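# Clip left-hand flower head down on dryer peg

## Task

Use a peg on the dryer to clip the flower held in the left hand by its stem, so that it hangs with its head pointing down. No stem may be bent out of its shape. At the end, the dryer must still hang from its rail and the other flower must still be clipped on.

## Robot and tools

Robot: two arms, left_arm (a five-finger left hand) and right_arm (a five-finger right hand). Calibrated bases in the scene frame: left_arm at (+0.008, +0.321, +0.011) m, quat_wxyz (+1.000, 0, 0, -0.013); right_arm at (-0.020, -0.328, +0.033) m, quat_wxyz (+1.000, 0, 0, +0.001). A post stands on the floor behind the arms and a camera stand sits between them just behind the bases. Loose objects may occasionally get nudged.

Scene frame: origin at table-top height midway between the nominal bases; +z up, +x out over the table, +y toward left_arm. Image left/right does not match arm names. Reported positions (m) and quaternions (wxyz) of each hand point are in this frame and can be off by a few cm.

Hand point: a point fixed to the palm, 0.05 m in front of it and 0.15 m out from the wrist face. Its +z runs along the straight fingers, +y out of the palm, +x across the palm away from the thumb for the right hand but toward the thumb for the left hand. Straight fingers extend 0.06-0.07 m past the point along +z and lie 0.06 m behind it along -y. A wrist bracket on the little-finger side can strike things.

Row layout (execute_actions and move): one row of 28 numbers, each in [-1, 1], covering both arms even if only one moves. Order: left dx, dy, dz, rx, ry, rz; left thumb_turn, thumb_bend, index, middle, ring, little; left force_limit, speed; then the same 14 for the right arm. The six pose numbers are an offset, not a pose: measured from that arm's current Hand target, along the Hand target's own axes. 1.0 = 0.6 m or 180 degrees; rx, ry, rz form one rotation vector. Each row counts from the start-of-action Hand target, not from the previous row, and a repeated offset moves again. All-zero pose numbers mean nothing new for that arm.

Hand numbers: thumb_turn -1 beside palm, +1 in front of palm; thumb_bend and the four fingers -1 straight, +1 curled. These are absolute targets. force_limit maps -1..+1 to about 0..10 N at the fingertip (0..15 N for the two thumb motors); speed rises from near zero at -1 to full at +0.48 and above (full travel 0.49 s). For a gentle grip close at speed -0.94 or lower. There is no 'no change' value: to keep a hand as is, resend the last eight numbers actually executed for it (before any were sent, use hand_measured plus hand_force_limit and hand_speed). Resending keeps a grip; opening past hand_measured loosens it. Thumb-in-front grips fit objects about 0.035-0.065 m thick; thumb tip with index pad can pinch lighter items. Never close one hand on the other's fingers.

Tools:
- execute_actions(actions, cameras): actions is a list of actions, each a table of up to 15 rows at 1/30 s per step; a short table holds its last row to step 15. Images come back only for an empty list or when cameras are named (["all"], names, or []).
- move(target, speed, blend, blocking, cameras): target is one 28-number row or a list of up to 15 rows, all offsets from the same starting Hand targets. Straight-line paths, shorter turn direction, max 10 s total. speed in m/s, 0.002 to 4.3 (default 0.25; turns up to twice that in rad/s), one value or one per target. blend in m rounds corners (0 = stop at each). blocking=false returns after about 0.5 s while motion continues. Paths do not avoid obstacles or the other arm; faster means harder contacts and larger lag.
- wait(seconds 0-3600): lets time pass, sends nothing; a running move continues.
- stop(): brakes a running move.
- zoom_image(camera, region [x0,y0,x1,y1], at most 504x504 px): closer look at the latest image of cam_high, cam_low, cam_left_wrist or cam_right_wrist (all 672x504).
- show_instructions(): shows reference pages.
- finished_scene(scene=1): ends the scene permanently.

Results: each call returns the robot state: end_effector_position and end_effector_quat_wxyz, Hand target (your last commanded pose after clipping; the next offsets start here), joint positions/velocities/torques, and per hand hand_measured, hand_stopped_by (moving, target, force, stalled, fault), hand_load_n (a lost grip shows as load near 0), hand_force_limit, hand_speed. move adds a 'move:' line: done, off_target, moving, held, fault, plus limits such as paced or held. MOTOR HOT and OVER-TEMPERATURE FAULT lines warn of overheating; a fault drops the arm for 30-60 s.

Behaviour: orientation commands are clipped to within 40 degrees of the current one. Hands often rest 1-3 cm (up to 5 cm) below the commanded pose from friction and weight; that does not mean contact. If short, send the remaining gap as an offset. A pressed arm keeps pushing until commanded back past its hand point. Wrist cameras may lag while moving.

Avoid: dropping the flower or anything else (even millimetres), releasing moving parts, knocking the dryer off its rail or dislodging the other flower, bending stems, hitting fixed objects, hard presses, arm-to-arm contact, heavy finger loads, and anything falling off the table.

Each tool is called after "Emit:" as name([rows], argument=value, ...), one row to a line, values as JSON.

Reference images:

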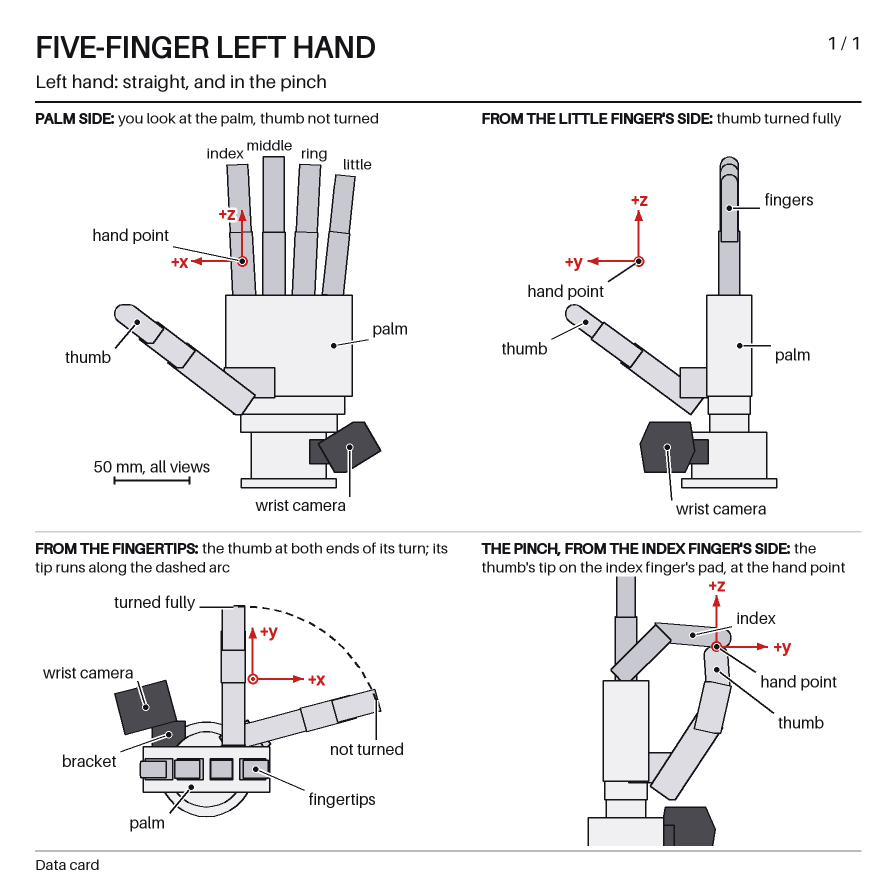

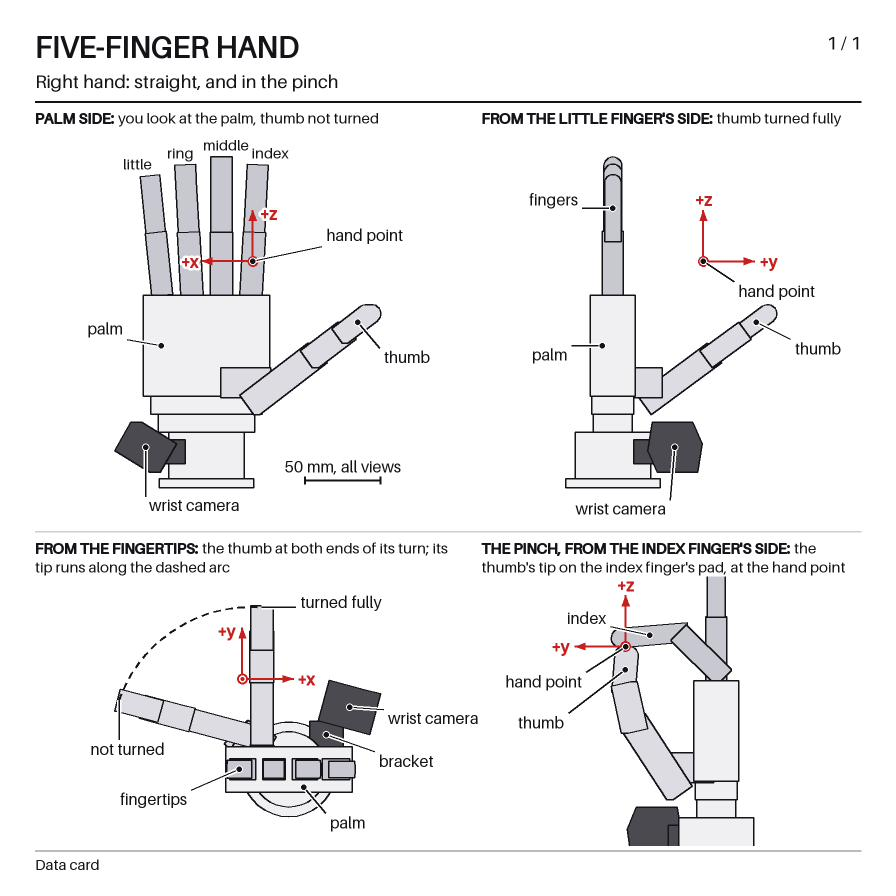

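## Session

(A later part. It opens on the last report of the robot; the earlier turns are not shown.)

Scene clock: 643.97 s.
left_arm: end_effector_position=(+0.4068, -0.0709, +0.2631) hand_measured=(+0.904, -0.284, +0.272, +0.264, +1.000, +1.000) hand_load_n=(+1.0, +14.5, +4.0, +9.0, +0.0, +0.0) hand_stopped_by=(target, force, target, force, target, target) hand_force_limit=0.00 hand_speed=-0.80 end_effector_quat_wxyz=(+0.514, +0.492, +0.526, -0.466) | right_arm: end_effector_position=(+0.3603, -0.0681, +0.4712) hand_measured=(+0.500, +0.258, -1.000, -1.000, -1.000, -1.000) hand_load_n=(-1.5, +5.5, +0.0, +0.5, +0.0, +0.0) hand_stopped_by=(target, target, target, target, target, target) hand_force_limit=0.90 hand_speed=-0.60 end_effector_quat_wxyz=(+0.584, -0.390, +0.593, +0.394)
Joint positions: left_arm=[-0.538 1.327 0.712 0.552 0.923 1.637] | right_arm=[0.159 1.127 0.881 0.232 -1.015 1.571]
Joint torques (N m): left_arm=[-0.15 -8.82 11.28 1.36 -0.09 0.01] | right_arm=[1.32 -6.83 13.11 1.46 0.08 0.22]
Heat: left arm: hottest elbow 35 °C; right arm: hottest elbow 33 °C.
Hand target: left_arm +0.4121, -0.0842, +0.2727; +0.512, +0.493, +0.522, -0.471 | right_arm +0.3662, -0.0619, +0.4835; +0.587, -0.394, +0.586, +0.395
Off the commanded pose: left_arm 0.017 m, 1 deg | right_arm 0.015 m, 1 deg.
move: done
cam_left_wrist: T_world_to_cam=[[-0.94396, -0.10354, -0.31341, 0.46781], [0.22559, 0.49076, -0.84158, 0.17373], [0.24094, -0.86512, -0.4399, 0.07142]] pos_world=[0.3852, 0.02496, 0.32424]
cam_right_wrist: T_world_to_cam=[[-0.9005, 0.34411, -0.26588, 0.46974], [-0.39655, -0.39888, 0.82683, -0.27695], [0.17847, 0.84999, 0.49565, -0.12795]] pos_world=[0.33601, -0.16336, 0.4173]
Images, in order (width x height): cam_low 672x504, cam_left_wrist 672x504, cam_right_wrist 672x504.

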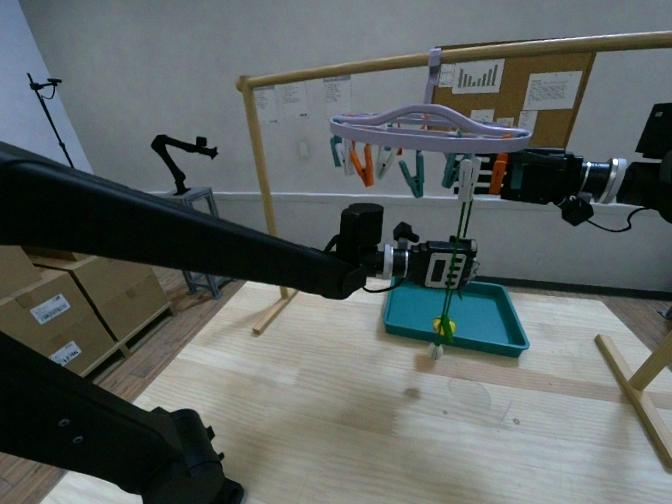

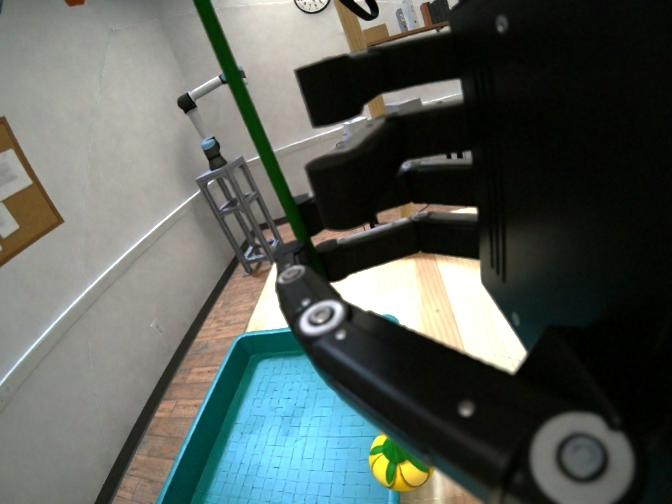

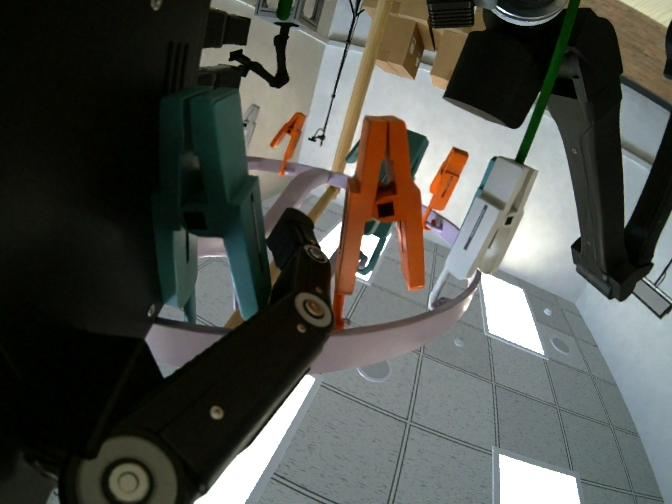

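Emit:
move([
  [0,0,0,0,0,0,0.904,-0.284,0.272,0.264,1.0,1.0,0.0,-0.8,0,0,0,0,0,0,0.5,0.42,-1.0,-1.0,-1.0,-1.0,1.0,-0.6],
], speed=0.04, cameras=["cam_low","cam_right_wrist","cam_left_wrist"])

Emit:
zoom_image(camera="cam_low", region=[480, 130, 560, 200])

Emit:
zoom_image(camera="cam_right_wrist", region=[150, 0, 330, 310])

Scene clock: 645.27 s.
left_arm: end_effector_position=(+0.4068, -0.0709, +0.2631) hand_measured=(+0.904, -0.284, +0.272, +0.264, +1.000, +1.000) hand_load_n=(+0.5, +15.0, +4.0, +9.0, +0.0, +0.0) hand_stopped_by=(target, force, target, force, target, target) hand_force_limit=0.00 hand_speed=-0.80 end_effector_quat_wxyz=(+0.514, +0.492, +0.526, -0.466) | right_arm: end_effector_position=(+0.3601, -0.0675, +0.4729) hand_measured=(+0.500, +0.416, -1.000, -1.000, -1.000, -1.000) hand_load_n=(-0.5, +8.5, +0.0, +0.0, +0.0, -0.5) hand_stopped_by=(target, target, target, target, target, target) hand_force_limit=1.00 hand_speed=-0.60 end_effector_quat_wxyz=(+0.585, -0.391, +0.592, +0.394)
Joint positions: left_arm=[-0.538 1.327 0.712 0.552 0.923 1.637] | right_arm=[0.16 1.127 0.885 0.232 -1.015 1.571]
Joint torques (N m): left_arm=[-0.15 -8.82 11.28 1.36 -0.09 0.01] | right_arm=[1.2 -6.89 12.81 1.32 0.11 0.23]
Heat: left arm: hottest elbow 35 °C; right arm: hottest elbow 33 °C.
Hand target: left_arm +0.4121, -0.0842, +0.2727; +0.512, +0.493, +0.522, -0.471 | right_arm +0.3662, -0.0619, +0.4836; +0.587, -0.394, +0.586, +0.395
Off the commanded pose: left_arm 0.017 m, 1 deg | right_arm 0.013 m, 1 deg.
move: done
cam_left_wrist: T_world_to_cam=[[-0.94396, -0.10354, -0.31341, 0.46781], [0.22559, 0.49076, -0.84158, 0.17373], [0.24094, -0.86512, -0.4399, 0.07142]] pos_world=[0.3852, 0.02496, 0.32424]
cam_right_wrist: T_world_to_cam=[[-0.90011, 0.34287, -0.26877, 0.47092], [-0.39876, -0.39992, 0.82527, -0.27677], [0.17547, 0.85, 0.49669, -0.1287]] pos_world=[0.3361, -0.16276, 0.4189]
Images, in order (width x height): cam_low 672x504, cam_left_wrist 672x504, cam_right_wrist 672x504.

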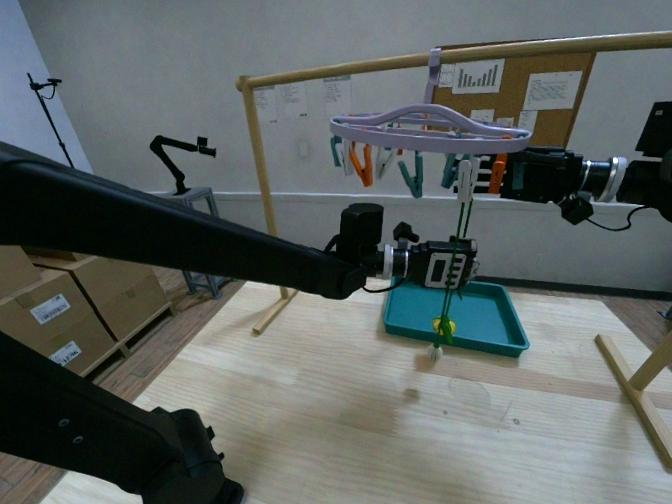

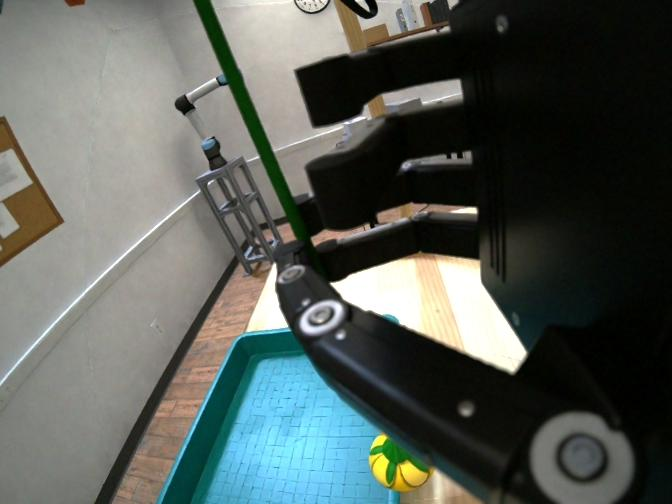

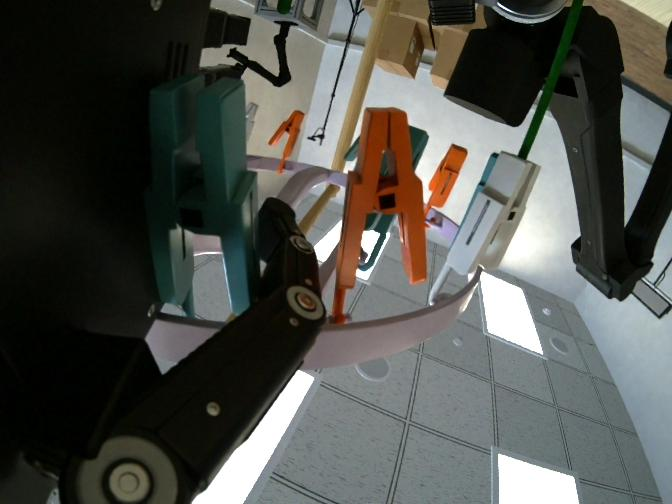

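Scaled by 6.300 from the camera's image (finer frame: 960x720).

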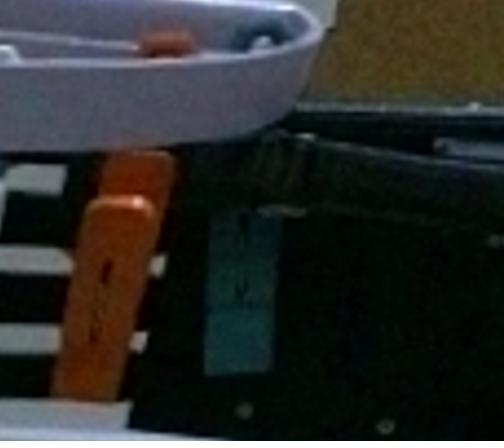

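Scaled by 1.626 from the camera's image (finer frame: 960x720).

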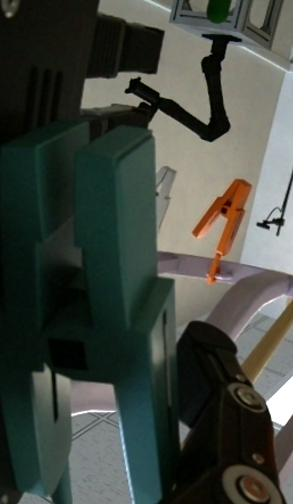

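Emit:
zoom_image(camera="cam_right_wrist", region=[140, 50, 280, 190])

Emit:
zoom_image(camera="cam_right_wrist", region=[140, 180, 340, 340])

Scaled by 3.600 from the camera's image (finer frame: 960x720).

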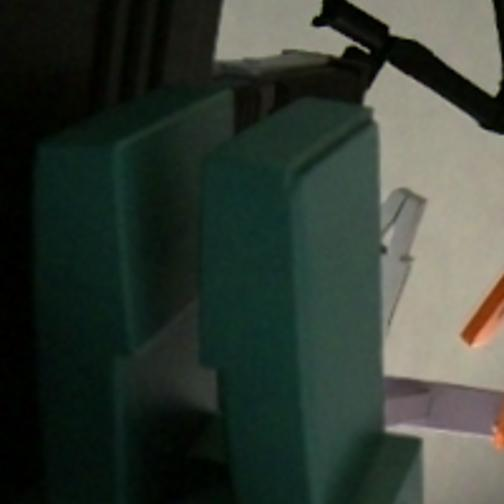

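Scaled by 2.520 from the camera's image (finer frame: 960x720).

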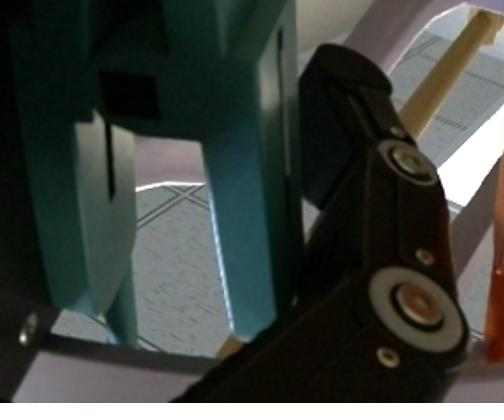

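Emit:
move([
  [0,0,0,0,0,0,0.904,-0.284,0.272,0.264,1.0,1.0,0.0,-0.8,0,0,0,0,0,0,0.5,0.52,-1.0,-1.0,-1.0,-1.0,1.0,-0.7],
], speed=0.04, cameras=["cam_low","cam_right_wrist","cam_left_wrist"])

Emit:
zoom_image(camera="cam_right_wrist", region=[140, 0, 320, 190])

Emit:
zoom_image(camera="cam_right_wrist", region=[140, 180, 340, 340])

Emit:
zoom_image(camera="cam_low", region=[430, 130, 550, 230])

Scene clock: 649.53 s.
left_arm: end_effector_position=(+0.4068, -0.0709, +0.2631) hand_measured=(+0.904, -0.284, +0.272, +0.264, +1.000, +1.000) hand_load_n=(+1.0, +15.0, +4.0, +9.5, +0.0, +0.0) hand_stopped_by=(target, force, target, force, target, target) hand_force_limit=0.00 hand_speed=-0.80 end_effector_quat_wxyz=(+0.514, +0.492, +0.526, -0.466) | right_arm: end_effector_position=(+0.3602, -0.0675, +0.4731) hand_measured=(+0.500, +0.514, -1.000, -1.000, -1.000, -1.000) hand_load_n=(+2.5, +14.5, +0.0, +0.0, +0.0, +0.0) hand_stopped_by=(target, target, target, target, target, target) hand_force_limit=1.00 hand_speed=-0.70 end_effector_quat_wxyz=(+0.585, -0.391, +0.591, +0.393)
Joint positions: left_arm=[-0.538 1.327 0.712 0.552 0.923 1.637] | right_arm=[0.16 1.127 0.885 0.232 -1.014 1.571]
Joint torques (N m): left_arm=[-0.21 -8.82 11.28 1.37 -0.09 0.01] | right_arm=[1.38 -6.83 12.82 1.31 0.09 0.21]
Heat: left arm: hottest elbow 35 °C; right arm: hottest elbow 33 °C.
Hand target: left_arm +0.4121, -0.0842, +0.2727; +0.512, +0.493, +0.522, -0.471 | right_arm +0.3662, -0.0619, +0.4835; +0.587, -0.394, +0.586, +0.395
Off the commanded pose: left_arm 0.017 m, 1 deg | right_arm 0.013 m, 1 deg.
move: done
cam_left_wrist: T_world_to_cam=[[-0.94396, -0.10354, -0.31341, 0.46781], [0.22559, 0.49076, -0.84158, 0.17373], [0.24094, -0.86512, -0.4399, 0.07142]] pos_world=[0.3852, 0.02496, 0.32424]
cam_right_wrist: T_world_to_cam=[[-0.89987, 0.34328, -0.26907, 0.47115], [-0.39922, -0.39978, 0.8251, -0.27657], [0.17567, 0.8499, 0.4968, -0.12889]] pos_world=[0.3362, -0.16276, 0.419]
Images, in order (width x height): cam_low 672x504, cam_left_wrist 672x504, cam_right_wrist 672x504.

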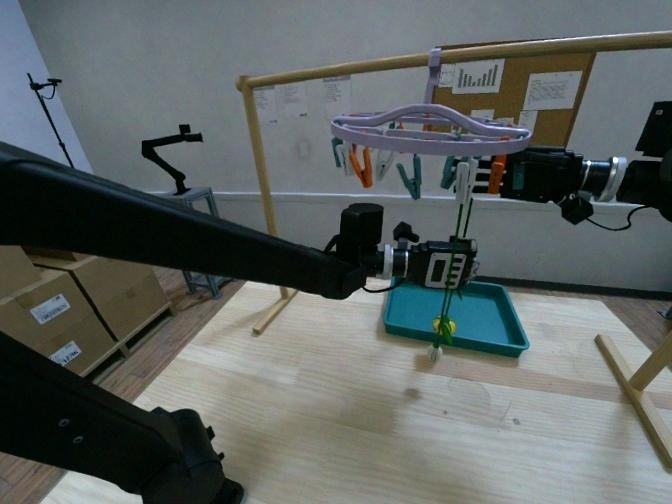

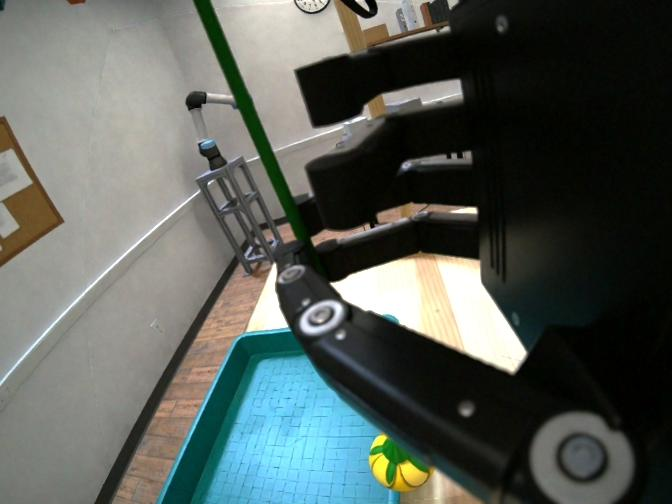

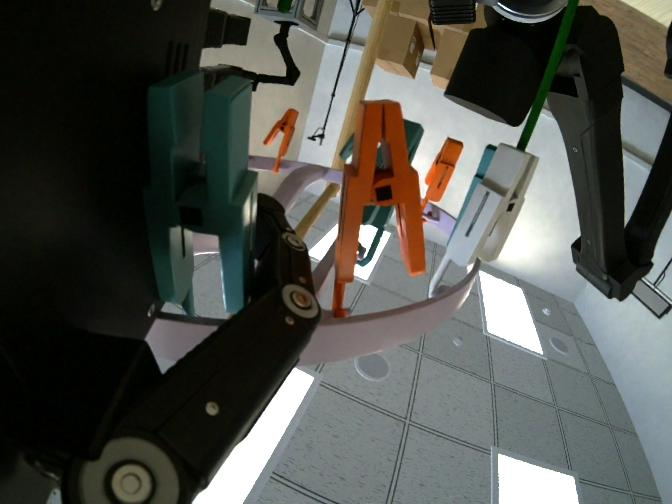

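Scaled by 2.653 from the camera's image (finer frame: 960x720).

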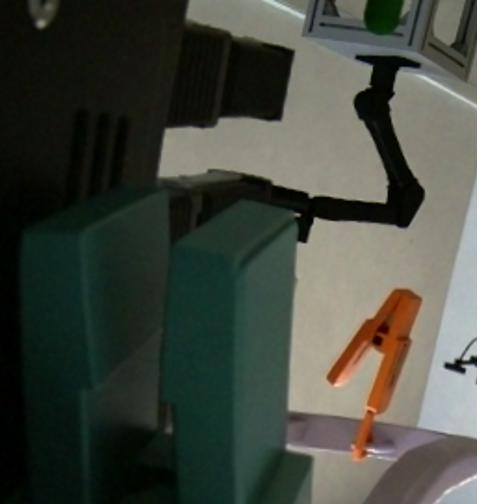

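Scaled by 2.520 from the camera's image (finer frame: 960x720).

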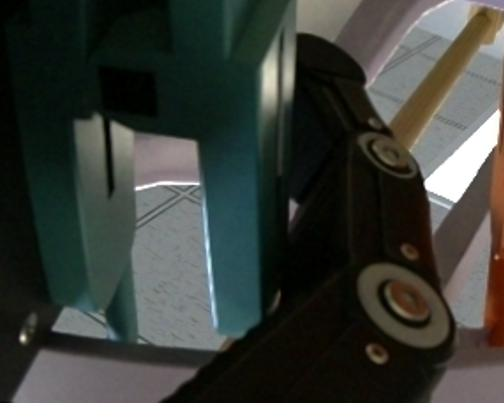

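Scaled by 4.200 from the camera's image (finer frame: 960x720).

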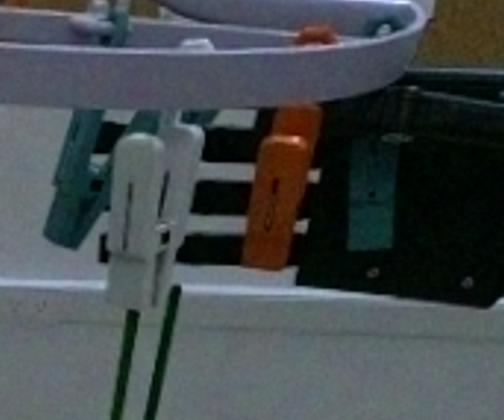

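Emit:
move(target=[-0.0013,-0.0155,0.0378,0,0,0,0.904,-0.284,0.272,0.264,1.0,1.0,0.0,-0.8,0,0,0,0,0,0,0.5,0.52,-1.0,-1.0,-1.0,-1.0,1.0,-0.7], speed=0.05, cameras=["all"])

Emit:
zoom_image(camera="cam_low", region=[430, 130, 550, 230])

Emit:
zoom_image(camera="cam_right_wrist", region=[140, 0, 320, 190])

Scene clock: 656.10 s.
left_arm: end_effector_position=(+0.3998, -0.0932, +0.2620) hand_measured=(+0.904, -0.284, +0.272, +0.264, +1.000, +1.000) hand_load_n=(+0.5, +14.5, +4.5, +9.5, +0.0, +0.0) hand_stopped_by=(target, force, target, force, target, target) hand_force_limit=0.00 hand_speed=-0.80 end_effector_quat_wxyz=(+0.512, +0.492, +0.528, -0.466) | right_arm: end_effector_position=(+0.3602, -0.0675, +0.4731) hand_measured=(+0.500, +0.514, -1.000, -1.000, -1.000, -1.000) hand_load_n=(+2.5, +14.5, +0.0, +0.0, +0.0, +0.0) hand_stopped_by=(target, target, target, target, target, target) hand_force_limit=1.00 hand_speed=-0.70 end_effector_quat_wxyz=(+0.585, -0.391, +0.591, +0.393)
Joint positions: left_arm=[-0.597 1.346 0.729 0.552 0.864 1.632] | right_arm=[0.16 1.127 0.885 0.232 -1.014 1.571]
Joint torques (N m): left_arm=[-0.21 -9.17 11.44 1.59 -0.11 0.01] | right_arm=[1.03 -6.65 12.78 1.43 0.08 0.21]
Heat: left arm: hottest elbow 36 °C; right arm: hottest elbow 34 °C.
Hand target: left_arm +0.4045, -0.1074, +0.2726; +0.512, +0.493, +0.522, -0.471 | right_arm +0.3662, -0.0619, +0.4835; +0.587, -0.394, +0.586, +0.395
Off the commanded pose: left_arm 0.019 m, 1 deg | right_arm 0.013 m, 1 deg.
move: off_target (left_arm)
cam_left_wrist: T_world_to_cam=[[-0.94507, -0.10284, -0.31027, 0.45825], [0.22224, 0.49391, -0.84063, 0.18666], [0.2397, -0.86341, -0.44392, 0.05504]] pos_world=[0.3784, 0.00246, 0.32353]
cam_right_wrist: T_world_to_cam=[[-0.89987, 0.34328, -0.26907, 0.47115], [-0.39922, -0.39978, 0.8251, -0.27657], [0.17567, 0.8499, 0.4968, -0.12889]] pos_world=[0.3362, -0.16276, 0.419]

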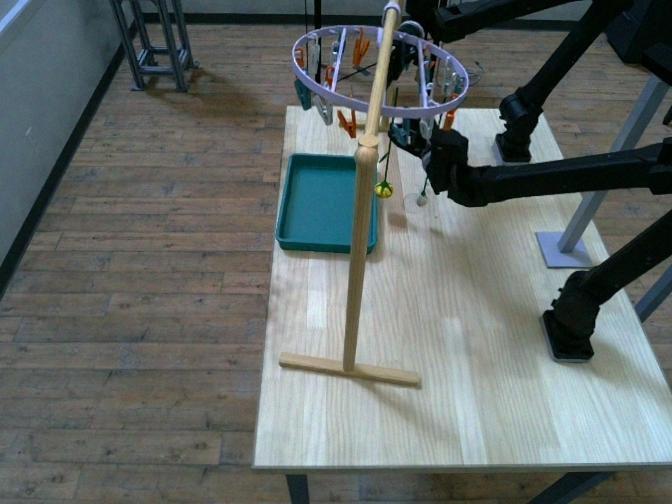

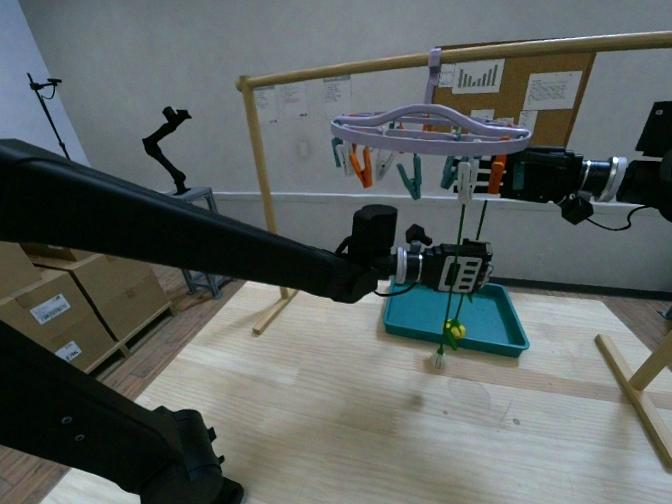

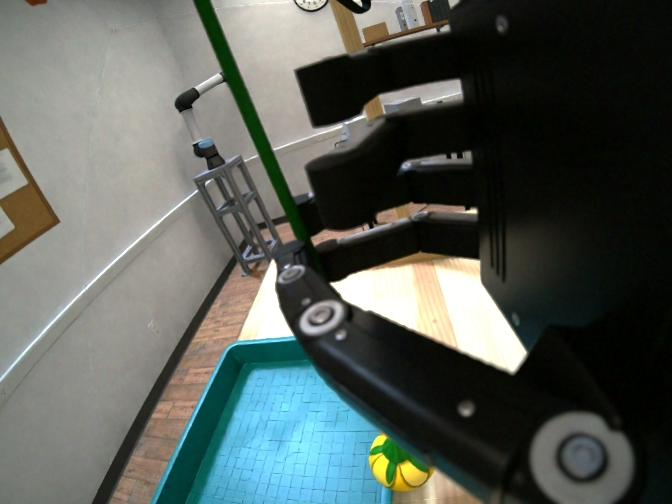

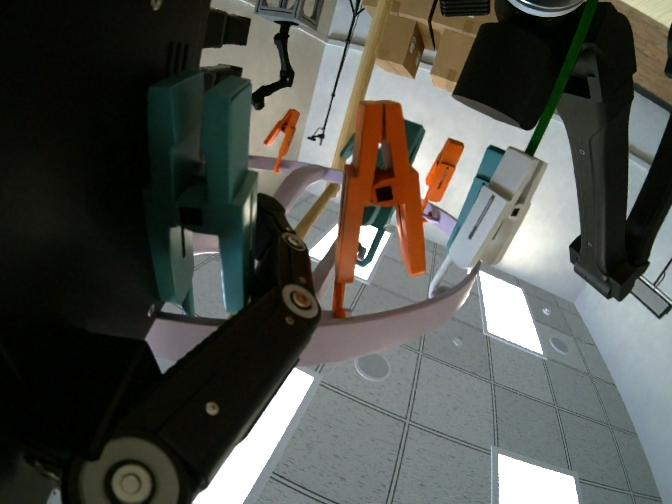

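Scaled by 4.200 from the camera's image (finer frame: 960x720).

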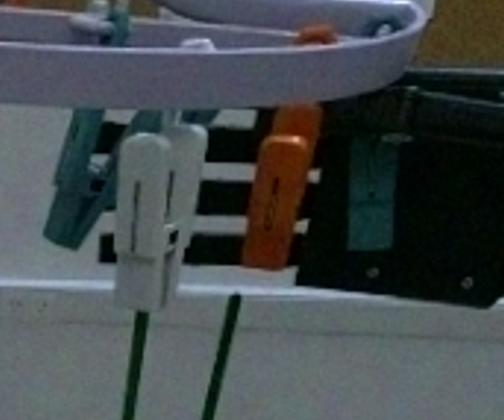

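Scaled by 2.653 from the camera's image (finer frame: 960x720).

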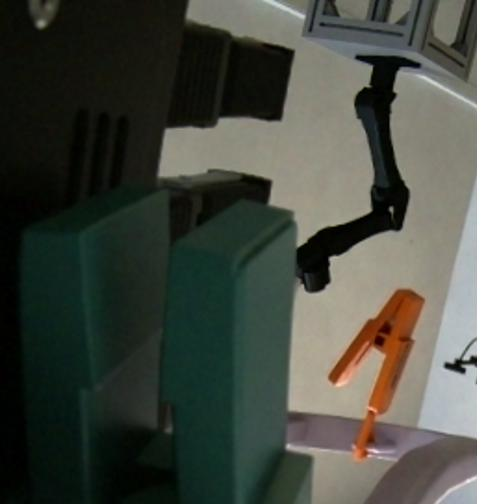

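Emit:
move([
  [0.0367,0.0148,-0.098,0,0,0,0.904,-0.284,0.272,0.264,1.0,1.0,0.0,-0.8,0,0,0,0,0,0,0.5,0.52,-1.0,-1.0,-1.0,-1.0,1.0,-0.7],
  [0.0367,0.0148,-0.098,0.09,0,0,0.904,-0.284,0.272,0.264,1.0,1.0,0.0,-0.8,0,0,0,0,0,0,0.5,0.52,-1.0,-1.0,-1.0,-1.0,1.0,-0.7],
], speed=0.07, cameras=["all"])

Scene clock: 681.50 s.
left_arm: end_effector_position=(+0.3916, -0.0481, +0.2441) hand_measured=(+0.904, -0.284, +0.272, +0.264, +1.000, +1.000) hand_load_n=(+0.5, +15.0, +4.0, +9.0, +0.0, +0.0) hand_stopped_by=(target, force, target, force, target, target) hand_force_limit=0.00 hand_speed=-0.80 end_effector_quat_wxyz=(+0.428, +0.558, +0.453, -0.548) | right_arm: end_effector_position=(+0.3602, -0.0675, +0.4731) hand_measured=(+0.500, +0.514, -1.000, -1.000, -1.000, -1.000) hand_load_n=(+2.5, +14.5, +0.0, +0.0, +0.0, +0.0) hand_stopped_by=(target, target, target, target, target, target) hand_force_limit=1.00 hand_speed=-0.70 end_effector_quat_wxyz=(+0.585, -0.391, +0.591, +0.393)
Joint positions: left_arm=[-0.4 1.411 0.76 0.486 1.368 1.713] | right_arm=[0.16 1.127 0.885 0.232 -1.014 1.571]
Joint torques (N m): left_arm=[2.61 -9.76 10.67 1.13 0.22 0.27] | right_arm=[1.26 -6.77 12.79 1.43 0.08 0.23]
Heat: left arm: hottest elbow 38 °C; right arm: hottest elbow 35 °C.
Hand target: left_arm +0.4094, -0.0475, +0.2527; +0.438, +0.560, +0.451, -0.540 | right_arm +0.3662, -0.0619, +0.4835; +0.587, -0.394, +0.586, +0.395
Off the commanded pose: left_arm 0.020 m, 2 deg | right_arm 0.013 m, 1 deg.
move: off_target (left_arm)
cam_left_wrist: T_world_to_cam=[[-0.94148, 0.18769, -0.27997, 0.45468], [0.33371, 0.40214, -0.8526, 0.10607], [-0.04744, -0.89614, -0.44124, 0.19819]] pos_world=[0.40208, 0.04961, 0.30518]
cam_right_wrist: T_world_to_cam=[[-0.89987, 0.34328, -0.26907, 0.47115], [-0.39922, -0.39978, 0.8251, -0.27657], [0.17567, 0.8499, 0.4968, -0.12889]] pos_world=[0.3362, -0.16276, 0.419]

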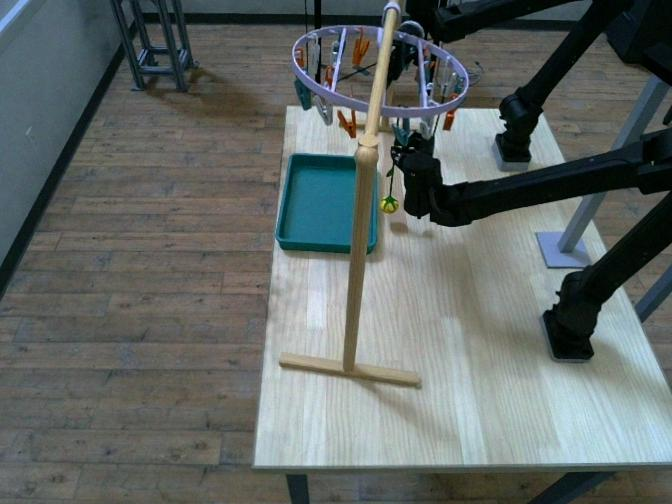

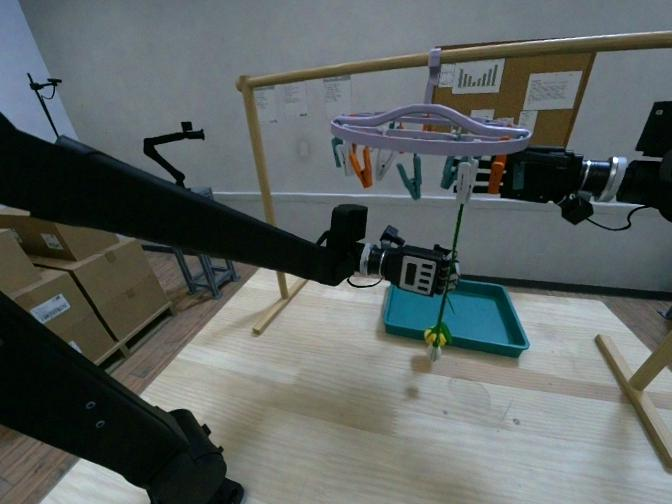

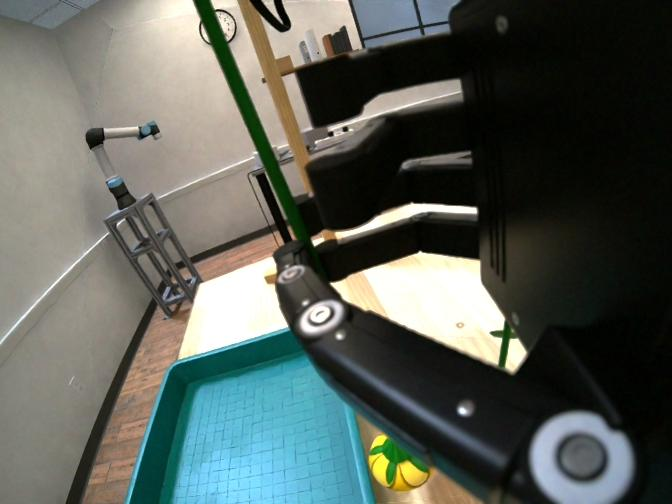

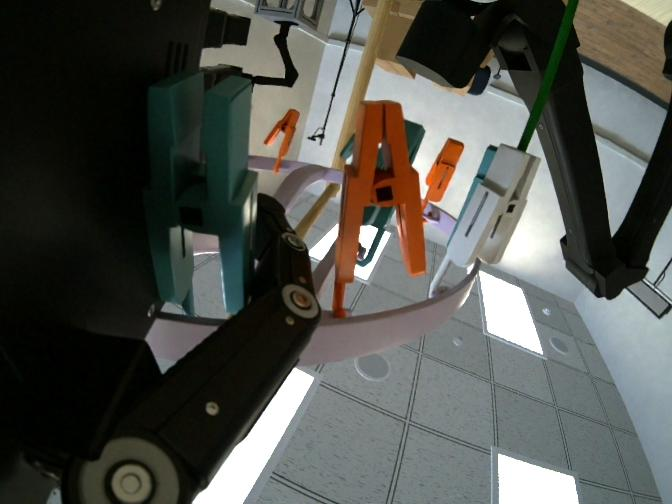

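Emit:
zoom_image(camera="cam_low", region=[410, 130, 530, 230])

Emit:
zoom_image(camera="cam_low", region=[340, 190, 540, 380])

Scaled by 4.200 from the camera's image (finer frame: 960x720).

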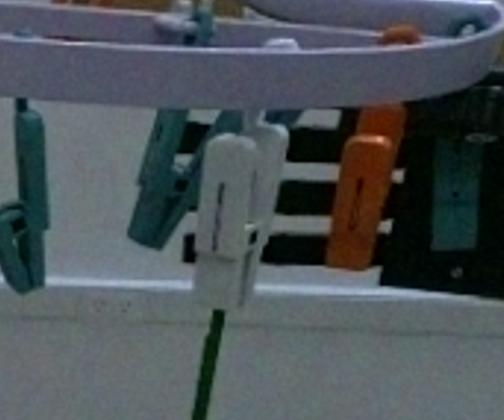

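Scaled by 2.520 from the camera's image (finer frame: 960x720).

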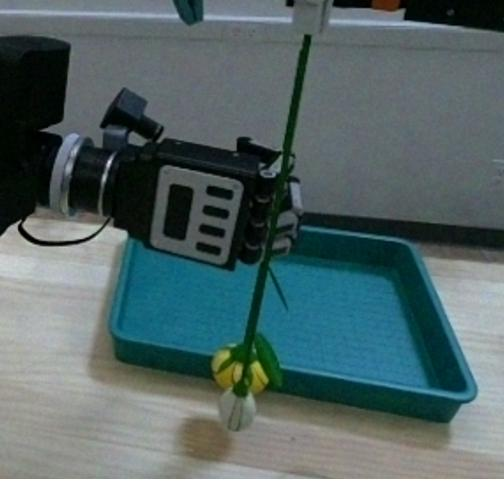

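Emit:
move(target=[-0.007,0.0113,0.0955,0,0,0,0.904,-0.284,0.272,0.264,1.0,1.0,0.0,-0.8,0,0,0,0,0,0,0.5,0.52,-1.0,-1.0,-1.0,-1.0,1.0,-0.7], speed=0.05, cameras=["all"])

Emit:
zoom_image(camera="cam_low", region=[430, 130, 550, 230])

Emit:
zoom_image(camera="cam_right_wrist", region=[140, 0, 320, 190])

Scene clock: 685.50 s.
left_arm: end_effector_position=(+0.3973, -0.0914, +0.2442) hand_measured=(+0.904, -0.284, +0.272, +0.264, +1.000, +1.000) hand_load_n=(+0.5, +14.5, +4.5, +9.0, +0.0, +0.0) hand_stopped_by=(target, force, target, force, target, target) hand_force_limit=0.00 hand_speed=-0.80 end_effector_quat_wxyz=(+0.433, +0.556, +0.462, -0.539) | right_arm: end_effector_position=(+0.3602, -0.0675, +0.4731) hand_measured=(+0.500, +0.514, -1.000, -1.000, -1.000, -1.000) hand_load_n=(+2.5, +14.5, +0.5, +0.0, +0.0, +0.0) hand_stopped_by=(target, target, target, target, target, target) hand_force_limit=1.00 hand_speed=-0.70 end_effector_quat_wxyz=(+0.585, -0.391, +0.591, +0.393)
Joint positions: left_arm=[-0.494 1.462 0.815 0.505 1.249 1.689] | right_arm=[0.16 1.127 0.885 0.232 -1.014 1.571]
Joint torques (N m): left_arm=[-0.15 -10.64 10.91 2.14 -0.01 0.01] | right_arm=[1.26 -6.77 12.83 1.35 0.1 0.21]
Heat: left arm: hottest elbow 38 °C; right arm: hottest elbow 35 °C.
Hand target: left_arm +0.4038, -0.1051, +0.2551; +0.438, +0.560, +0.450, -0.540 | right_arm +0.3662, -0.0619, +0.4835; +0.587, -0.394, +0.586, +0.395
Off the commanded pose: left_arm 0.019 m, 1 deg | right_arm 0.013 m, 1 deg.
move: off_target (left_arm)
cam_left_wrist: T_world_to_cam=[[-0.9443, 0.16764, -0.28319, 0.46834], [0.32827, 0.4192, -0.84647, 0.12389], [-0.0232, -0.89228, -0.45088, 0.15274]] pos_world=[0.40513, 0.00584, 0.30636]
cam_right_wrist: T_world_to_cam=[[-0.89987, 0.34328, -0.26907, 0.47115], [-0.39922, -0.39978, 0.8251, -0.27657], [0.17567, 0.8499, 0.4968, -0.12889]] pos_world=[0.3362, -0.16276, 0.419]

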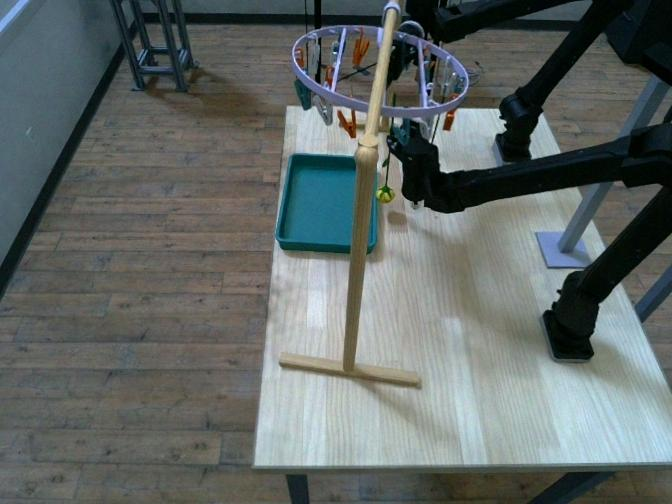

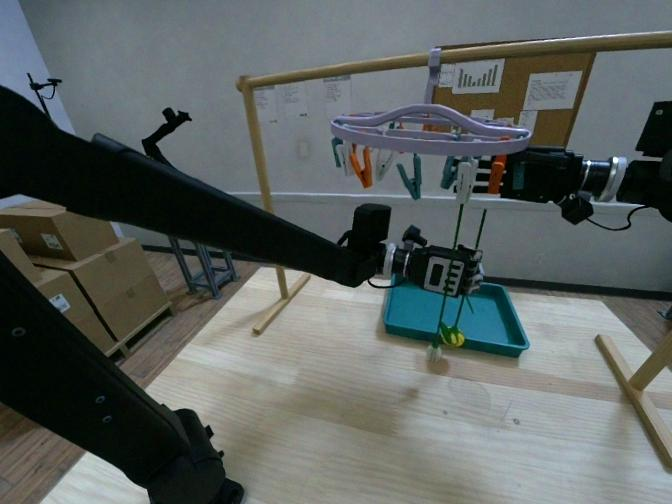

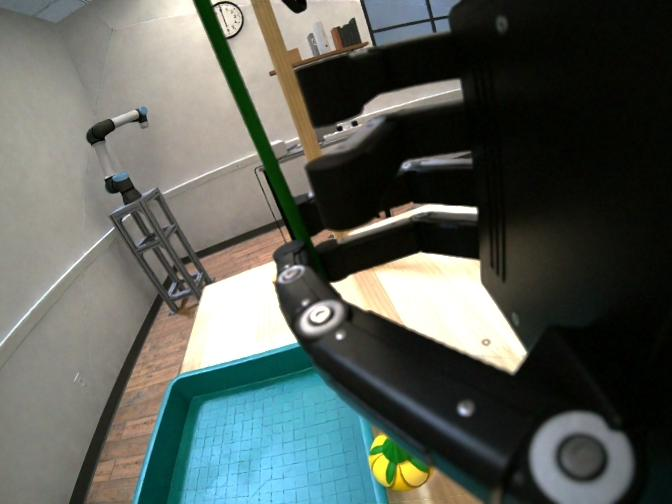

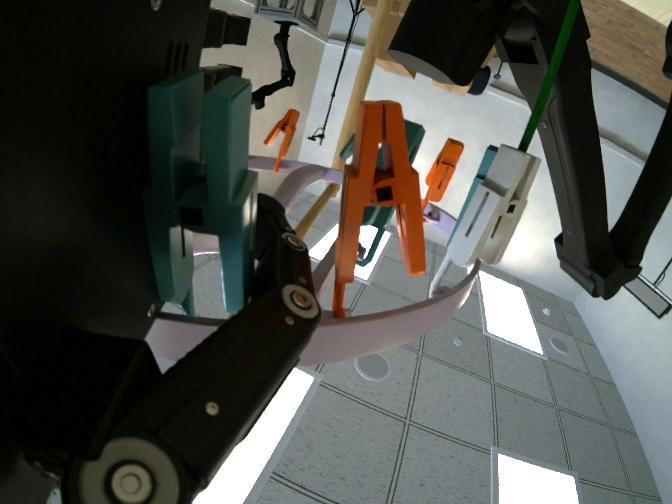

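Scaled by 4.200 from the camera's image (finer frame: 960x720).

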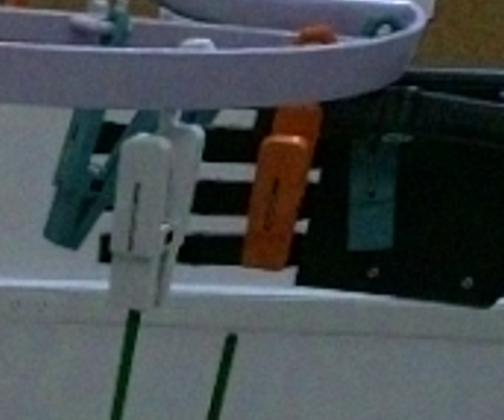

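Scaled by 2.653 from the camera's image (finer frame: 960x720).

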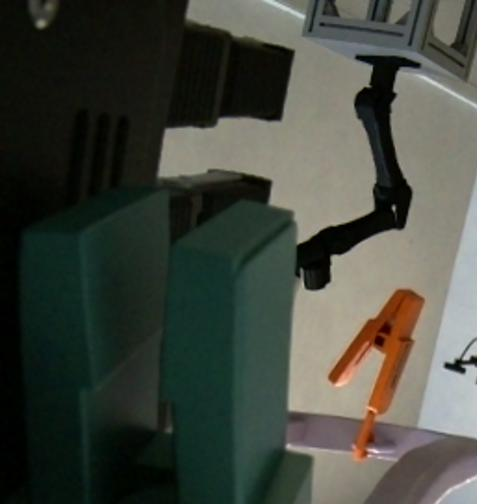

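Emit:
move(target=[-0.05,0,0,0,0,0,0.904,-0.284,0.272,0.264,1.0,1.0,0.0,-0.8,0,0,0,0,0,0,0.5,0.52,-1.0,-1.0,-1.0,-1.0,1.0,-0.7], speed=0.04, cameras=["all"])

Emit:
zoom_image(camera="cam_low", region=[430, 130, 550, 230])

Emit:
zoom_image(camera="cam_right_wrist", region=[140, 0, 320, 190])

Scene clock: 688.10 s.
left_arm: end_effector_position=(+0.4014, -0.0950, +0.2650) hand_measured=(+0.904, -0.284, +0.272, +0.264, +1.000, +1.000) hand_load_n=(+0.5, +15.0, +4.0, +9.5, +0.0, +0.0) hand_stopped_by=(target, force, target, force, target, target) hand_force_limit=0.00 hand_speed=-0.80 end_effector_quat_wxyz=(+0.433, +0.555, +0.462, -0.540) | right_arm: end_effector_position=(+0.3602, -0.0675, +0.4731) hand_measured=(+0.500, +0.514, -1.000, -1.000, -1.000, -1.000) hand_load_n=(+2.5, +14.5, +0.0, +0.0, +0.0, +0.0) hand_stopped_by=(target, target, target, target, target, target) hand_force_limit=1.00 hand_speed=-0.70 end_effector_quat_wxyz=(+0.585, -0.391, +0.591, +0.393)
Joint positions: left_arm=[-0.496 1.439 0.855 0.449 1.247 1.68] | right_arm=[0.16 1.127 0.885 0.232 -1.014 1.571]
Joint torques (N m): left_arm=[-0.15 -12.86 11.08 1.11 -0.01 0.05] | right_arm=[1.26 -6.95 12.71 1.46 0.08 0.22]
Heat: left arm: hottest elbow 39 °C; right arm: hottest elbow 35 °C.
Hand target: left_arm +0.4035, -0.1061, +0.2850; +0.438, +0.560, +0.450, -0.540 | right_arm +0.3662, -0.0619, +0.4835; +0.587, -0.394, +0.586, +0.395
Off the commanded pose: left_arm 0.023 m, 2 deg | right_arm 0.013 m, 1 deg.
move: off_target (left_arm)
cam_left_wrist: T_world_to_cam=[[-0.94515, 0.16696, -0.28074, 0.47829], [0.32574, 0.4182, -0.84794, 0.14297], [-0.02417, -0.89288, -0.44965, 0.15913]] pos_world=[0.40933, 0.00244, 0.32706]
cam_right_wrist: T_world_to_cam=[[-0.89987, 0.34328, -0.26907, 0.47115], [-0.39922, -0.39978, 0.8251, -0.27657], [0.17567, 0.8499, 0.4968, -0.12889]] pos_world=[0.3362, -0.16276, 0.419]

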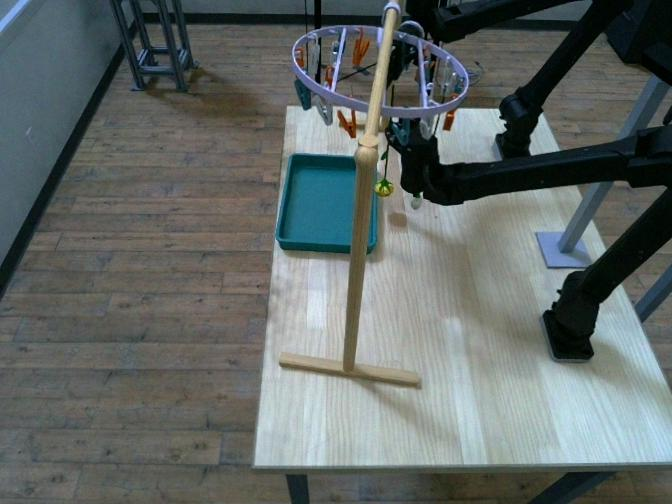

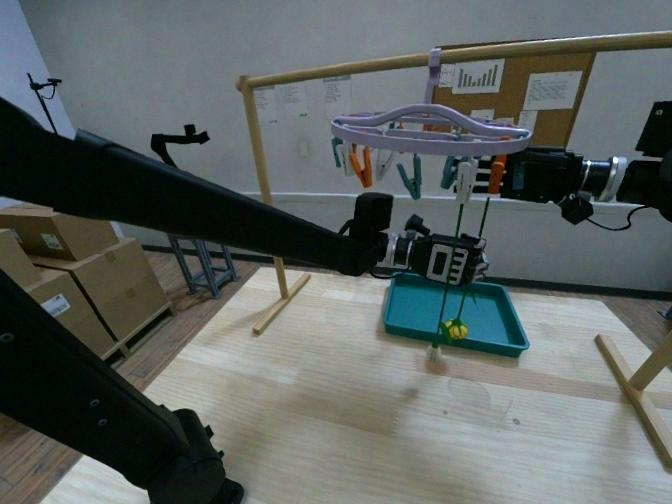

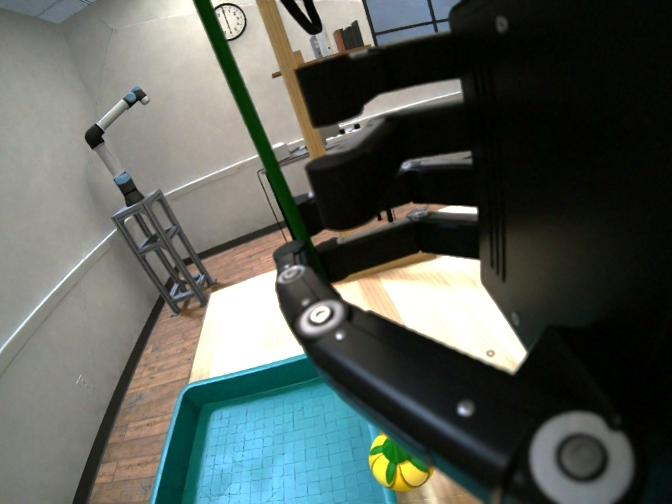

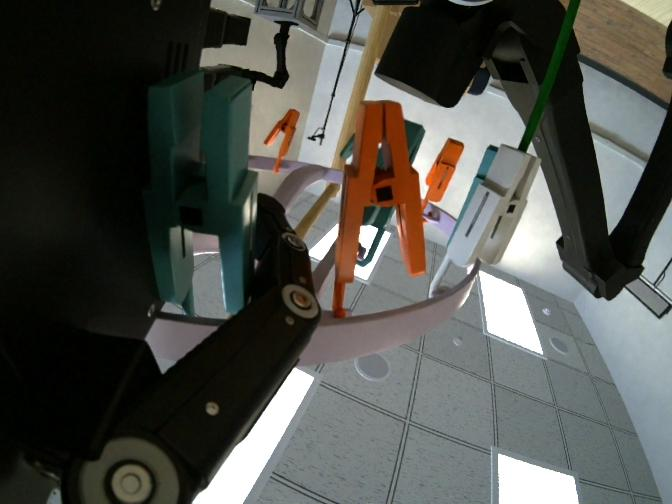

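Scaled by 4.200 from the camera's image (finer frame: 960x720).

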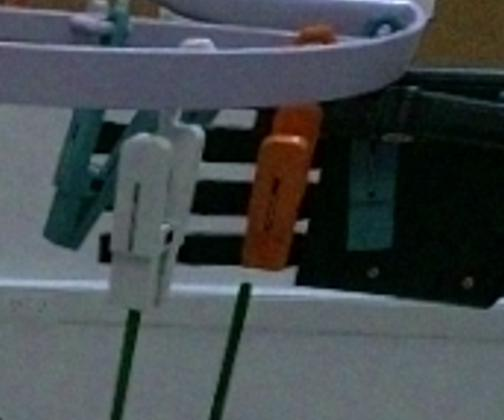

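Scaled by 2.653 from the camera's image (finer frame: 960x720).

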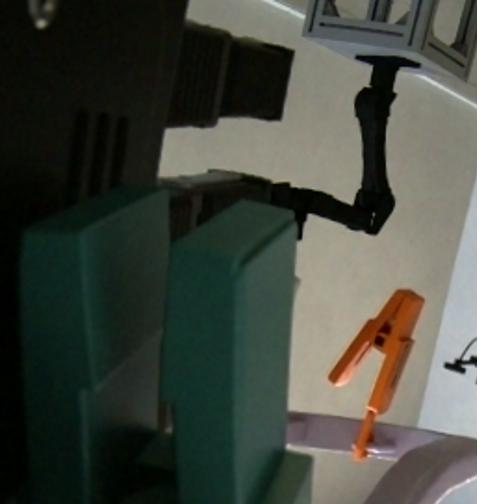

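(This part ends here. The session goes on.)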